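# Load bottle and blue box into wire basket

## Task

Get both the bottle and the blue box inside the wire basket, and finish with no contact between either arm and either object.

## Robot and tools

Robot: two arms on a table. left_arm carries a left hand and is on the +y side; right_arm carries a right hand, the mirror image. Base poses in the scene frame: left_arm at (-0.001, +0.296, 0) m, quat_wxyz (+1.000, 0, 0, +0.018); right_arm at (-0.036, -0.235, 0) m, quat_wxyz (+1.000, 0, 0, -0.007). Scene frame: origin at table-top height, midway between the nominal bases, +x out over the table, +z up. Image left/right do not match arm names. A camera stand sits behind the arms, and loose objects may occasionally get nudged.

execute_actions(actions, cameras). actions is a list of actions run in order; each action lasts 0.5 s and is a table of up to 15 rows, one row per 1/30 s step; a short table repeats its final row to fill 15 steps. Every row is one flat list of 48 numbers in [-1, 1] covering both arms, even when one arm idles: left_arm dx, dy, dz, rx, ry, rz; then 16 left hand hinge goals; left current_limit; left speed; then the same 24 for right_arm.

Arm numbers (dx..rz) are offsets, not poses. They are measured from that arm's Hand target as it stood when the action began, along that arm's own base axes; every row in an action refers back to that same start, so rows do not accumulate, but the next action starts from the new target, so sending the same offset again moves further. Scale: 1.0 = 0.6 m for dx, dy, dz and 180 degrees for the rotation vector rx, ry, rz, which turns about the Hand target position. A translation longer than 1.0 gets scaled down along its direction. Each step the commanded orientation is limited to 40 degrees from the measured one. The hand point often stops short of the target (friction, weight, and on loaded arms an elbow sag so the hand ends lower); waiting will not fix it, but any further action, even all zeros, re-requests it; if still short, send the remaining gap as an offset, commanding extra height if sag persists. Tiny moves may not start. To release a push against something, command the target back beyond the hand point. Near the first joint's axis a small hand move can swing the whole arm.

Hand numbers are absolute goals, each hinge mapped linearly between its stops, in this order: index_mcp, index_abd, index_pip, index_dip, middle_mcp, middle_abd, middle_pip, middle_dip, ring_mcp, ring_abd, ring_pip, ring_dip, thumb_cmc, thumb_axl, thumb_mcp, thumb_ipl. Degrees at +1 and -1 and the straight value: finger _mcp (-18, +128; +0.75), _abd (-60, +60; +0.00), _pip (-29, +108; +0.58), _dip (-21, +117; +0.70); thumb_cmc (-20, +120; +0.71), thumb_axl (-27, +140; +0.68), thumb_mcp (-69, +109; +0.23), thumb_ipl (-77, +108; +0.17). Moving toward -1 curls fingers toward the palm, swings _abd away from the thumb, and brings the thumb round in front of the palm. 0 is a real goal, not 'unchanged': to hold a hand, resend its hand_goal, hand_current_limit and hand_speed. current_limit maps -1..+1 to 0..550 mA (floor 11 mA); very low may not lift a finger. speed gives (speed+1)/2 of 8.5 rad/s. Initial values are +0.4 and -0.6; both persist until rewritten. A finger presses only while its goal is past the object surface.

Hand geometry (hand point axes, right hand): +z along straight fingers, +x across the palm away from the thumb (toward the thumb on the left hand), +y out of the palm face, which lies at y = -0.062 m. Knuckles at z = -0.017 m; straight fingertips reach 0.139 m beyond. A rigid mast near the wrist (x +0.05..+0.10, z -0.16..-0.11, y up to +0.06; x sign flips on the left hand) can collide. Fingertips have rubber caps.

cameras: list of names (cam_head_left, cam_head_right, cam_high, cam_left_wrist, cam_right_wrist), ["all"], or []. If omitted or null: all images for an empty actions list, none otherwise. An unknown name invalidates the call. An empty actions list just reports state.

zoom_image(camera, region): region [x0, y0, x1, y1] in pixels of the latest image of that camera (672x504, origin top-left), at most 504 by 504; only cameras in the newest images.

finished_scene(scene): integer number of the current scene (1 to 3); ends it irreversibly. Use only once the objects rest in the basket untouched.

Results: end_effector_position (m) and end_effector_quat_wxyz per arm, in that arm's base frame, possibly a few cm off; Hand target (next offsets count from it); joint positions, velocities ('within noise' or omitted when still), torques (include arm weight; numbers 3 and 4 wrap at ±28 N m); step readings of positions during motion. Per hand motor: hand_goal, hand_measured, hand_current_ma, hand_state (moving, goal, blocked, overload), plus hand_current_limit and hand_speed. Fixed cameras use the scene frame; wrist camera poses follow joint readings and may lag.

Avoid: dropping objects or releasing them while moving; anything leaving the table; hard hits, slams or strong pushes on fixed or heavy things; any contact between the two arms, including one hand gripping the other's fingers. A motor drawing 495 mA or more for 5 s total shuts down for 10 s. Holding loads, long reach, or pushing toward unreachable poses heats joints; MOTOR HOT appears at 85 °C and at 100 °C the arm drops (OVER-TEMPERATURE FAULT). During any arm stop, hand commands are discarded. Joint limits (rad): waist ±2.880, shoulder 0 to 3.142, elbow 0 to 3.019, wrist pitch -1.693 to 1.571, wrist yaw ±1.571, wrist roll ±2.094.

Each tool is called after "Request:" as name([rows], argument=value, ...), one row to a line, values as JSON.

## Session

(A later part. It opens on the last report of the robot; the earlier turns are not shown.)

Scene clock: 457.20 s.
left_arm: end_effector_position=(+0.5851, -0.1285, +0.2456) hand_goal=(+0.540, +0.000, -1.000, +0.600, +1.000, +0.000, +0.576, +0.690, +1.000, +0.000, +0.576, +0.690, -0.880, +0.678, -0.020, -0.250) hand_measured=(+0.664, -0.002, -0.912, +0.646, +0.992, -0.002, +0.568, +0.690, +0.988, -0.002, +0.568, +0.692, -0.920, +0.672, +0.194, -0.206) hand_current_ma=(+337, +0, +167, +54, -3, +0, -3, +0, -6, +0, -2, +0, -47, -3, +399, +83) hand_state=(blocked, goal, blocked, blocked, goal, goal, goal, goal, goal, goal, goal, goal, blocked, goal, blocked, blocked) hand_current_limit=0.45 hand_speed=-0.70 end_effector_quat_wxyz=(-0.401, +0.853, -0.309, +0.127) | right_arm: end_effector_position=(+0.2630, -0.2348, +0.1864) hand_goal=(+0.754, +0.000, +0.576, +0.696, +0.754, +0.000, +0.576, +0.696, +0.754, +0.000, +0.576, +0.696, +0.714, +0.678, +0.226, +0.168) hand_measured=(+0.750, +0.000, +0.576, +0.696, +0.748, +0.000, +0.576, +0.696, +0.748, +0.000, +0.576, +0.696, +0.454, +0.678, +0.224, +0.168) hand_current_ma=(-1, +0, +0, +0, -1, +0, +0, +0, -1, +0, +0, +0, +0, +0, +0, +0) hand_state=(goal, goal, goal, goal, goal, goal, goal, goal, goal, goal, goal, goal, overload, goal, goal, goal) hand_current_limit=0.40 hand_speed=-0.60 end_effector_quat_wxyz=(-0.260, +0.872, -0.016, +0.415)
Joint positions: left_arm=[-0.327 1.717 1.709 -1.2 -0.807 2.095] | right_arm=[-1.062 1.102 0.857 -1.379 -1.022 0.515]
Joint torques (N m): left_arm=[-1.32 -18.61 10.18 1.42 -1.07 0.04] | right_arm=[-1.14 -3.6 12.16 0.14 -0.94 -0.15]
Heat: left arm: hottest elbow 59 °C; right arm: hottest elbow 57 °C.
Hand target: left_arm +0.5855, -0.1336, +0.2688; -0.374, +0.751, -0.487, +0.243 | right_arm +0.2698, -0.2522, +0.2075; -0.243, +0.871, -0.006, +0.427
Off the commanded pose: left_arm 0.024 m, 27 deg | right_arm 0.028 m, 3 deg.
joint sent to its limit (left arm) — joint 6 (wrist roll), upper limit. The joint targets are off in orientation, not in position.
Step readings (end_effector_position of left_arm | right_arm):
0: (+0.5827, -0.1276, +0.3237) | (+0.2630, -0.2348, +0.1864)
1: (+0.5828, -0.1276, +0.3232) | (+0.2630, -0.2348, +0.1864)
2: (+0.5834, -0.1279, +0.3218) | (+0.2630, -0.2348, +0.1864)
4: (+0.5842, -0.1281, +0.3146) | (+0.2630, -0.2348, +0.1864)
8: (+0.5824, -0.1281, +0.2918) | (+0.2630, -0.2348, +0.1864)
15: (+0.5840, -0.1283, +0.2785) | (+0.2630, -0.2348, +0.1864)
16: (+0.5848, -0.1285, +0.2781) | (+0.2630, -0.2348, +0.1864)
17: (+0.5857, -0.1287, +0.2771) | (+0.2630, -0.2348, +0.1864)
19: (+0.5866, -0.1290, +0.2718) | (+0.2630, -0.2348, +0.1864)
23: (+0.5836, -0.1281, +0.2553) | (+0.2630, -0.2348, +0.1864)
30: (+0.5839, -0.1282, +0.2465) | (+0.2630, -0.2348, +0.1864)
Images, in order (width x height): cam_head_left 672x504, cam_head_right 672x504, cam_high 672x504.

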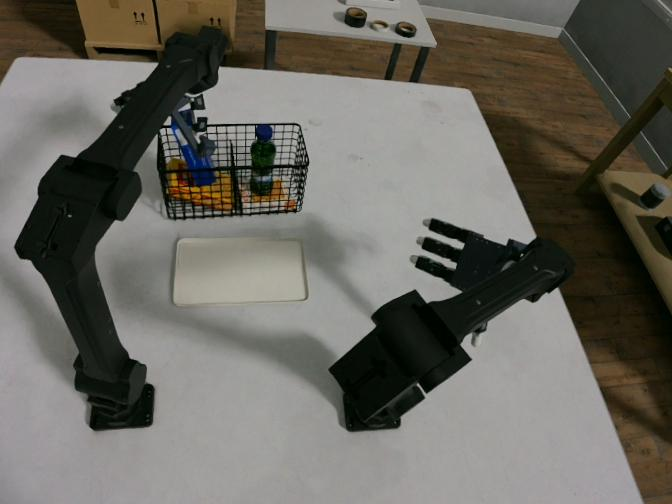

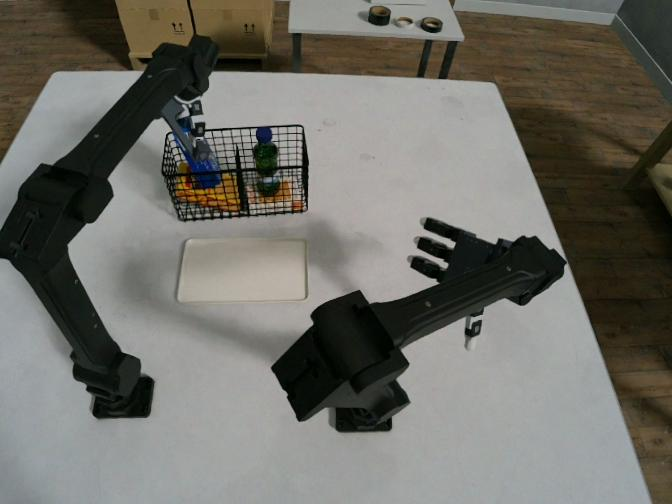

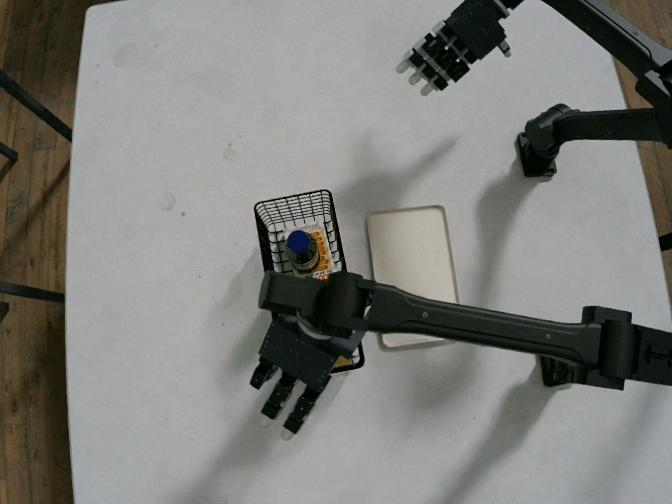

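Request:
execute_actions([
  [[0,0,-0.03,0,0,0,0.54,0,-1,0.6,1,0,0.576,0.69,1,0,0.576,0.69,-0.88,0.678,-0.02,-0.25,0.45,-0.7,0,0,0,0,0,0,0.754,0,0.576,0.696,0.754,0,0.576,0.696,0.754,0,0.576,0.696,0.714,0.678,0.226,0.168,0.4,-0.6]],
  [[0,0,-0.02,0,0,0,0.54,0,-1,0.6,1,0,0.576,0.69,1,0,0.576,0.69,-0.88,0.678,-0.02,-0.25,0.45,-0.7,0,0,0,0,0,0,0.754,0,0.576,0.696,0.754,0,0.576,0.696,0.754,0,0.576,0.696,0.714,0.678,0.226,0.168,0.4,-0.6]],
], cameras=["cam_head_left", "cam_head_right"])

Request:
zoom_image(camera="cam_head_right", region=[130, 60, 330, 230])

Scene clock: 461.57 s.
left_arm: end_effector_position=(+0.5860, -0.1285, +0.2241) hand_goal=(+0.540, +0.000, -1.000, +0.600, +1.000, +0.000, +0.576, +0.690, +1.000, +0.000, +0.576, +0.690, -0.880, +0.678, -0.020, -0.250) hand_measured=(+0.664, -0.002, -0.912, +0.646, +0.992, -0.002, +0.568, +0.690, +0.988, -0.002, +0.568, +0.692, -0.922, +0.672, +0.194, -0.206) hand_current_ma=(+333, +0, +164, +54, -3, +0, -3, +0, -6, +0, -2, +0, -49, -3, +399, +83) hand_state=(blocked, goal, blocked, blocked, goal, goal, goal, goal, goal, goal, goal, goal, blocked, goal, blocked, blocked) hand_current_limit=0.45 hand_speed=-0.70 end_effector_quat_wxyz=(-0.402, +0.853, -0.305, +0.136) | right_arm: end_effector_position=(+0.2630, -0.2348, +0.1864) hand_goal=(+0.754, +0.000, +0.576, +0.696, +0.754, +0.000, +0.576, +0.696, +0.754, +0.000, +0.576, +0.696, +0.714, +0.678, +0.226, +0.168) hand_measured=(+0.750, +0.000, +0.576, +0.696, +0.748, +0.000, +0.576, +0.696, +0.748, +0.000, +0.576, +0.696, +0.454, +0.678, +0.224, +0.168) hand_current_ma=(-1, +0, +0, +0, -1, +0, +0, +0, -1, +0, +0, +0, +0, +0, +0, +0) hand_state=(goal, goal, goal, goal, goal, goal, goal, goal, goal, goal, goal, goal, overload, goal, goal, goal) hand_current_limit=0.40 hand_speed=-0.60 end_effector_quat_wxyz=(-0.260, +0.872, -0.016, +0.415)
Joint positions: left_arm=[-0.327 1.708 1.638 -1.118 -0.809 2.095] | right_arm=[-1.062 1.102 0.857 -1.379 -1.022 0.515]
Joint torques (N m): left_arm=[-1.2 -17.85 9.68 1.47 -0.77 0.04] | right_arm=[-1.49 -3.84 12.21 0.24 -0.93 -0.15]
Heat: left arm: hottest elbow 59 °C; right arm: hottest elbow 57 °C.
Hand target: left_arm +0.5855, -0.1335, +0.2389; -0.374, +0.751, -0.487, +0.243 | right_arm +0.2698, -0.2522, +0.2075; -0.243, +0.871, -0.006, +0.427
Off the commanded pose: left_arm 0.016 m, 27 deg | right_arm 0.028 m, 3 deg.
joint sent to its limit (left arm) — joint 6 (wrist roll), upper limit. The joint targets are off in orientation, not in position.
Step readings (end_effector_position of left_arm | right_arm):
0: (+0.5851, -0.1285, +0.2456) | (+0.2630, -0.2348, +0.1864)
1: (+0.5852, -0.1285, +0.2456) | (+0.2630, -0.2348, +0.1864)
2: (+0.5855, -0.1286, +0.2451) | (+0.2630, -0.2348, +0.1864)
4: (+0.5858, -0.1287, +0.2421) | (+0.2630, -0.2348, +0.1864)
8: (+0.5841, -0.1281, +0.2333) | (+0.2630, -0.2348, +0.1864)
15: (+0.5845, -0.1283, +0.2293) | (+0.2630, -0.2348, +0.1864)
16: (+0.5847, -0.1284, +0.2291) | (+0.2630, -0.2348, +0.1864)
17: (+0.5850, -0.1285, +0.2288) | (+0.2630, -0.2348, +0.1864)
19: (+0.5855, -0.1286, +0.2271) | (+0.2630, -0.2348, +0.1864)
23: (+0.5858, -0.1284, +0.2245) | (+0.2630, -0.2348, +0.1864)
30: (+0.5860, -0.1285, +0.2240) | (+0.2630, -0.2348, +0.1864)
Images, in order (width x height): cam_head_left 672x504, cam_head_right 672x504.

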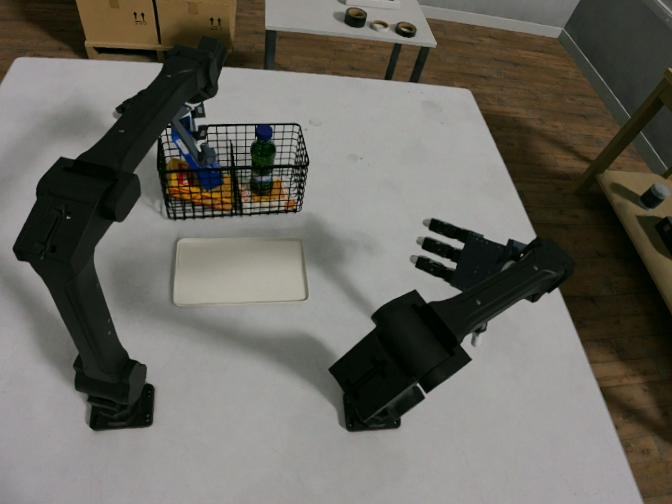

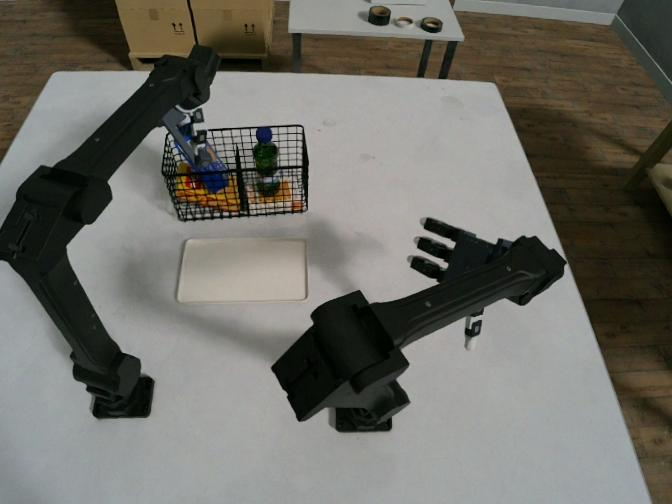

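Scaled by 2.520 from the camera's 672x504 image, which has a finer 960x720 frame.

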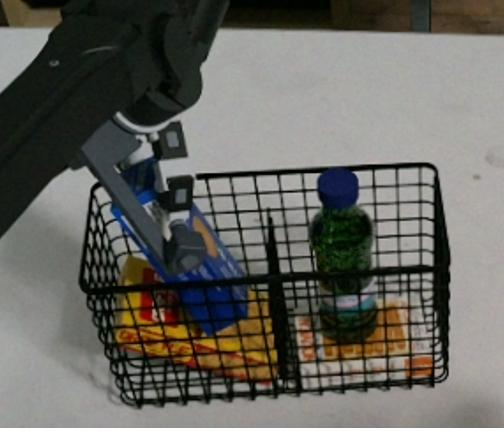

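Request:
execute_actions([
  [[0,0,0,0,0,0,0.66,0,-0.93,0.64,1,0,0.576,0.69,1,0,0.576,0.69,-0.9,0.678,0.17,-0.21,0.1,-0.75,0,0,0,0,0,0,0.754,0,0.576,0.696,0.754,0,0.576,0.696,0.754,0,0.576,0.696,0.714,0.678,0.226,0.168,0.4,-0.6]],
  [[0,0,0,0,0,0,0.75,0,-0.9,0.65,1,0,0.576,0.69,1,0,0.576,0.69,-0.88,0.678,0.32,-0.2,0.1,-0.75,0,0,0,0,0,0,0.754,0,0.576,0.696,0.754,0,0.576,0.696,0.754,0,0.576,0.696,0.714,0.678,0.226,0.168,0.4,-0.6]],
  [[0,0,0,0,0,0,0.88,0,-0.86,0.68,1,0,0.576,0.69,1,0,0.576,0.69,-0.85,0.678,0.45,-0.18,0.1,-0.7,0,0,0,0,0,0,0.754,0,0.576,0.696,0.754,0,0.576,0.696,0.754,0,0.576,0.696,0.714,0.678,0.226,0.168,0.4,-0.6]],
], cameras=["cam_head_left", "cam_head_right"])

Request:
zoom_image(camera="cam_head_right", region=[130, 60, 330, 230])

Request:
zoom_image(camera="cam_head_left", region=[130, 60, 330, 230])

Scene clock: 467.77 s.
left_arm: end_effector_position=(+0.5848, -0.1298, +0.2260) hand_goal=(+0.880, +0.000, -0.860, +0.680, +1.000, +0.000, +0.576, +0.690, +1.000, +0.000, +0.576, +0.690, -0.850, +0.678, +0.450, -0.180) hand_measured=(+0.840, -0.002, -0.872, +0.674, +0.992, -0.002, +0.568, +0.690, +0.988, -0.002, +0.568, +0.692, -0.850, +0.676, +0.442, -0.182) hand_current_ma=(-51, +0, -6, -2, -3, +0, -3, +0, -6, +0, -2, +0, +0, +0, -5, -1) hand_state=(blocked, goal, goal, goal, goal, goal, goal, goal, goal, goal, goal, goal, goal, goal, goal, goal) hand_current_limit=0.10 hand_speed=-0.70 end_effector_quat_wxyz=(-0.399, +0.854, -0.305, +0.139) | right_arm: end_effector_position=(+0.2630, -0.2348, +0.1864) hand_goal=(+0.754, +0.000, +0.576, +0.696, +0.754, +0.000, +0.576, +0.696, +0.754, +0.000, +0.576, +0.696, +0.714, +0.678, +0.226, +0.168) hand_measured=(+0.750, +0.000, +0.576, +0.696, +0.748, +0.000, +0.576, +0.696, +0.748, +0.000, +0.576, +0.696, +0.454, +0.678, +0.224, +0.168) hand_current_ma=(-1, +0, +0, +0, -1, +0, +0, +0, -1, +0, +0, +0, +0, +0, +0, +0) hand_state=(goal, goal, goal, goal, goal, goal, goal, goal, goal, goal, goal, goal, overload, goal, goal, goal) hand_current_limit=0.40 hand_speed=-0.60 end_effector_quat_wxyz=(-0.260, +0.872, -0.016, +0.415)
Joint positions: left_arm=[-0.328 1.702 1.635 -1.115 -0.802 2.096] | right_arm=[-1.062 1.102 0.857 -1.379 -1.022 0.515]
Joint torques (N m): left_arm=[-1.14 -17.49 9.65 1.5 -0.94 0.02] | right_arm=[-1.26 -3.55 12.07 0.2 -0.91 -0.15]
Heat: left arm: hottest elbow 59 °C; right arm: hottest elbow 57 °C.
Hand target: left_arm +0.5855, -0.1335, +0.2388; -0.374, +0.751, -0.487, +0.243 | right_arm +0.2698, -0.2522, +0.2075; -0.243, +0.871, -0.006, +0.427
Off the commanded pose: left_arm 0.013 m, 27 deg | right_arm 0.028 m, 3 deg.
joint sent to its limit (left arm) — joint 6 (wrist roll), upper limit. The joint targets are off in orientation, not in position.
Step readings (end_effector_position of left_arm | right_arm):
0: (+0.5860, -0.1285, +0.2239) | (+0.2630, -0.2348, +0.1864)
1: (+0.5860, -0.1285, +0.2239) | (+0.2630, -0.2348, +0.1864)
2: (+0.5860, -0.1285, +0.2240) | (+0.2630, -0.2348, +0.1864)
4: (+0.5860, -0.1285, +0.2242) | (+0.2630, -0.2348, +0.1864)
8: (+0.5860, -0.1287, +0.2241) | (+0.2630, -0.2348, +0.1864)
15: (+0.5860, -0.1287, +0.2239) | (+0.2630, -0.2348, +0.1864)
16: (+0.5860, -0.1288, +0.2239) | (+0.2630, -0.2348, +0.1864)
17: (+0.5859, -0.1288, +0.2241) | (+0.2630, -0.2348, +0.1864)
19: (+0.5859, -0.1288, +0.2246) | (+0.2630, -0.2348, +0.1864)
23: (+0.5858, -0.1287, +0.2250) | (+0.2630, -0.2348, +0.1864)
30: (+0.5858, -0.1287, +0.2250) | (+0.2630, -0.2348, +0.1864)
31: (+0.5858, -0.1287, +0.2250) | (+0.2630, -0.2348, +0.1864)
32: (+0.5858, -0.1288, +0.2250) | (+0.2630, -0.2348, +0.1864)
34: (+0.5857, -0.1291, +0.2251) | (+0.2630, -0.2348, +0.1864)
38: (+0.5848, -0.1298, +0.2255) | (+0.2630, -0.2348, +0.1864)
45: (+0.5848, -0.1298, +0.2260) | (+0.2630, -0.2348, +0.1864)
Images, in order (width x height): cam_head_left 672x504, cam_head_right 672x504.

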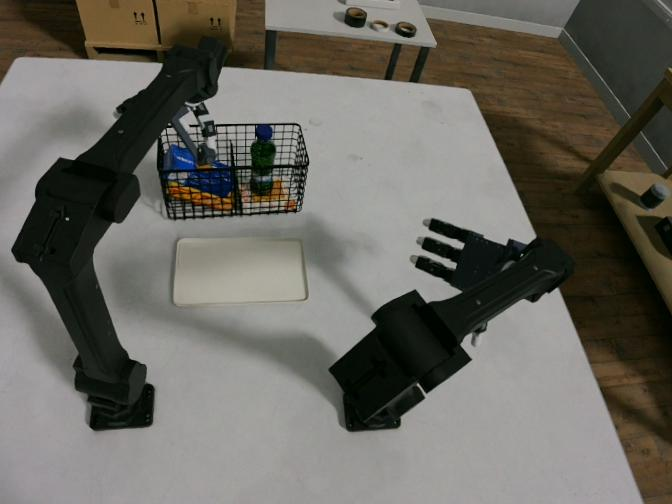

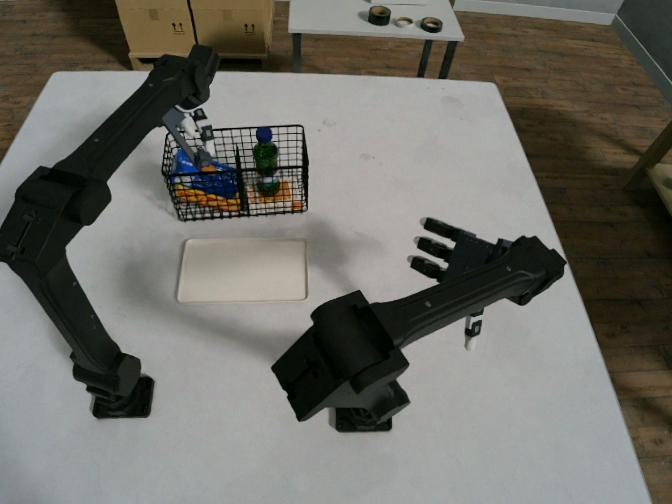

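Scaled by 2.520 from the camera's 672x504 image, which has a finer 960x720 frame.

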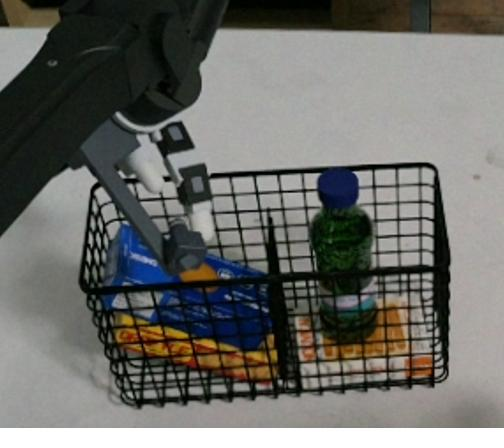

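Scaled by 2.520 from the camera's 672x504 image, which has a finer 960x720 frame.

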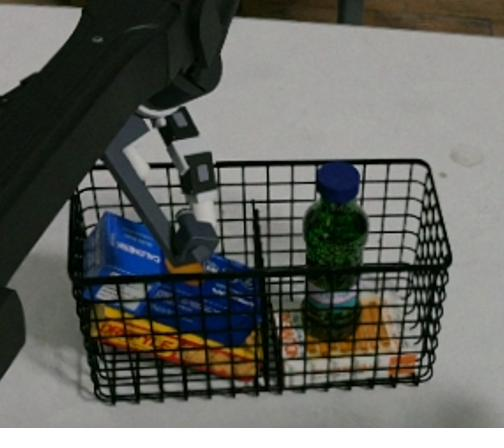

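Request:
execute_actions([
  [[0,0,0.06,0,0,0,0.82,0,-0.88,0.68,1,0,0.576,0.69,1,0,0.576,0.69,-0.85,0.678,0.45,-0.18,0.1,-0.7,0,0,0,0,0,0,0.754,0,0.576,0.696,0.754,0,0.576,0.696,0.754,0,0.576,0.696,0.714,0.678,0.226,0.168,0.4,-0.6]],
  [[0,0,0.1,0,0,0,0.84,0,-0.86,0.68,1,0,0.576,0.69,1,0,0.576,0.69,-0.85,0.678,0.45,-0.18,0.1,-0.7,0,0,0,0,0,0,0.754,0,0.576,0.696,0.754,0,0.576,0.696,0.754,0,0.576,0.696,0.714,0.678,0.226,0.168,0.4,-0.6]],
  [[0,0,0.14,0,0,0,0.84,0,-0.86,0.68,1,0,0.576,0.69,1,0,0.576,0.69,-0.85,0.678,0.45,-0.18,0.1,-0.7,0,0,0,0,0,0,0.754,0,0.576,0.696,0.754,0,0.576,0.696,0.754,0,0.576,0.696,0.714,0.678,0.226,0.168,0.4,-0.6]],
], cameras=["cam_head_left", "cam_head_right", "cam_high"])

Request:
zoom_image(camera="cam_head_right", region=[130, 60, 330, 230])

Scene clock: 473.90 s.
left_arm: end_effector_position=(+0.5840, -0.1317, +0.3927) hand_goal=(+0.840, +0.000, -0.860, +0.680, +1.000, +0.000, +0.576, +0.690, +1.000, +0.000, +0.576, +0.690, -0.850, +0.678, +0.450, -0.180) hand_measured=(+0.828, -0.002, -0.862, +0.678, +0.992, -0.002, +0.568, +0.690, +0.988, -0.002, +0.568, +0.692, -0.850, +0.676, +0.442, -0.182) hand_current_ma=(-6, +0, +0, +0, -4, +0, -3, +0, -6, +0, -2, +0, +0, +0, -4, -1) hand_state=(goal, goal, goal, goal, goal, goal, goal, goal, goal, goal, goal, goal, goal, goal, goal, goal) hand_current_limit=0.10 hand_speed=-0.70 end_effector_quat_wxyz=(-0.394, +0.855, -0.299, +0.157) | right_arm: end_effector_position=(+0.2630, -0.2348, +0.1864) hand_goal=(+0.754, +0.000, +0.576, +0.696, +0.754, +0.000, +0.576, +0.696, +0.754, +0.000, +0.576, +0.696, +0.714, +0.678, +0.226, +0.168) hand_measured=(+0.750, +0.000, +0.576, +0.696, +0.748, +0.000, +0.576, +0.696, +0.748, +0.000, +0.576, +0.696, +0.454, +0.678, +0.224, +0.168) hand_current_ma=(-1, +0, +0, +0, -1, +0, +0, +0, -1, +0, +0, +0, +0, +0, +0, +0) hand_state=(goal, goal, goal, goal, goal, goal, goal, goal, goal, goal, goal, goal, overload, goal, goal, goal) hand_current_limit=0.40 hand_speed=-0.60 end_effector_quat_wxyz=(-0.260, +0.872, -0.016, +0.415)
Joint positions: left_arm=[-0.328 1.751 2.14 -1.533 -0.791 2.096] | right_arm=[-1.062 1.102 0.857 -1.379 -1.022 0.515]
Joint torques (N m): left_arm=[-0.79 -16.5 13.15 0.68 -0.8 0.02] | right_arm=[-1.67 -3.78 12.15 0.2 -0.95 -0.12]
Heat: left arm: hottest elbow 58 °C; right arm: hottest elbow 57 °C.
Hand target: left_arm +0.5856, -0.1335, +0.4186; -0.374, +0.751, -0.487, +0.243 | right_arm +0.2698, -0.2522, +0.2075; -0.243, +0.871, -0.006, +0.427
Off the commanded pose: left_arm 0.026 m, 27 deg | right_arm 0.028 m, 3 deg.
joint sent to its limit (left arm) — joint 6 (wrist roll), upper limit. The joint targets are off in orientation, not in position.
Step readings (end_effector_position of left_arm | right_arm):
0: (+0.5848, -0.1298, +0.2260) | (+0.2630, -0.2348, +0.1864)
1: (+0.5848, -0.1298, +0.2260) | (+0.2630, -0.2348, +0.1864)
2: (+0.5846, -0.1297, +0.2261) | (+0.2630, -0.2348, +0.1864)
4: (+0.5826, -0.1290, +0.2264) | (+0.2630, -0.2348, +0.1864)
8: (+0.5769, -0.1265, +0.2296) | (+0.2630, -0.2348, +0.1864)
15: (+0.5751, -0.1249, +0.2375) | (+0.2630, -0.2348, +0.1864)
16: (+0.5752, -0.1249, +0.2384) | (+0.2630, -0.2348, +0.1864)
17: (+0.5743, -0.1246, +0.2402) | (+0.2630, -0.2348, +0.1864)
19: (+0.5721, -0.1237, +0.2483) | (+0.2630, -0.2348, +0.1864)
23: (+0.5760, -0.1241, +0.2778) | (+0.2630, -0.2348, +0.1864)
30: (+0.5781, -0.1256, +0.3133) | (+0.2630, -0.2348, +0.1864)
31: (+0.5776, -0.1257, +0.3148) | (+0.2630, -0.2348, +0.1864)
32: (+0.5761, -0.1256, +0.3172) | (+0.2630, -0.2348, +0.1864)
34: (+0.5747, -0.1252, +0.3287) | (+0.2630, -0.2348, +0.1864)
38: (+0.5769, -0.1257, +0.3687) | (+0.2630, -0.2348, +0.1864)
45: (+0.5741, -0.1262, +0.4180) | (+0.2630, -0.2348, +0.1864)
Images, in order (width x height): cam_head_left 672x504, cam_head_right 672x504, cam_high 672x504.

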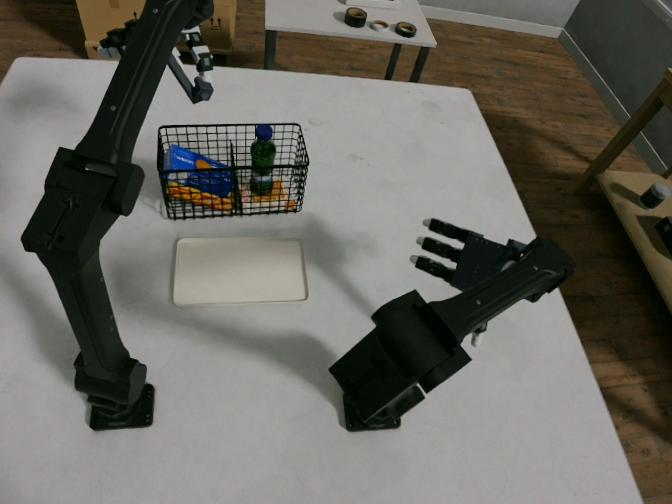

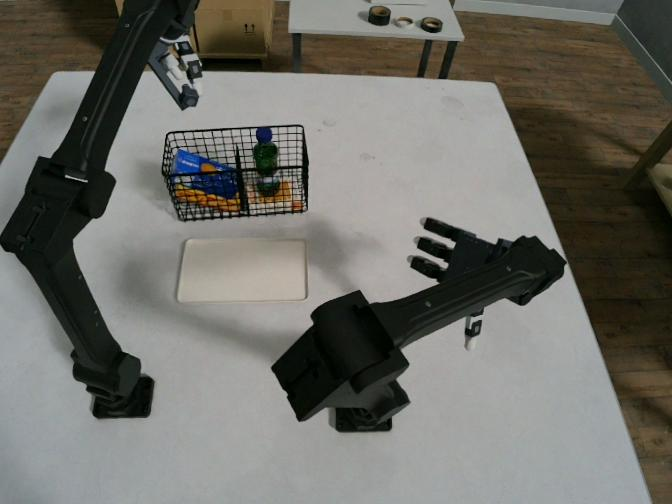

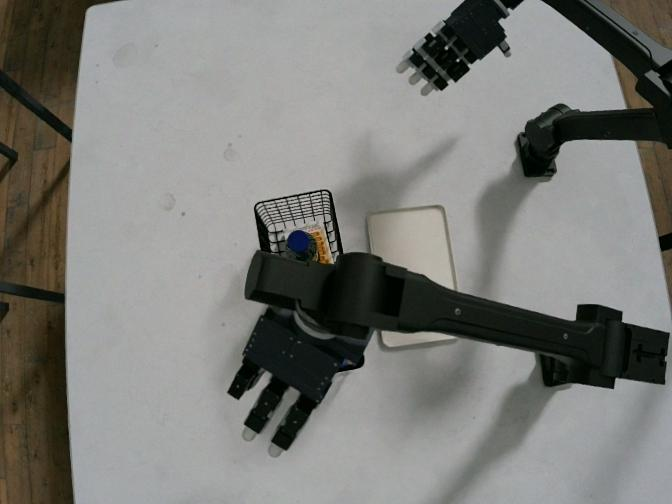

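Scaled by 2.520 from the camera's 672x504 image, which has a finer 960x720 frame.

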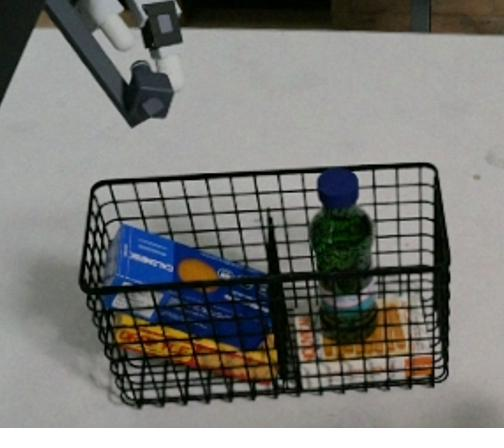

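Both items are in the basket and both arms are clear of them.

Request:
finished_scene(scene=3)

The scene is finished: the task was done.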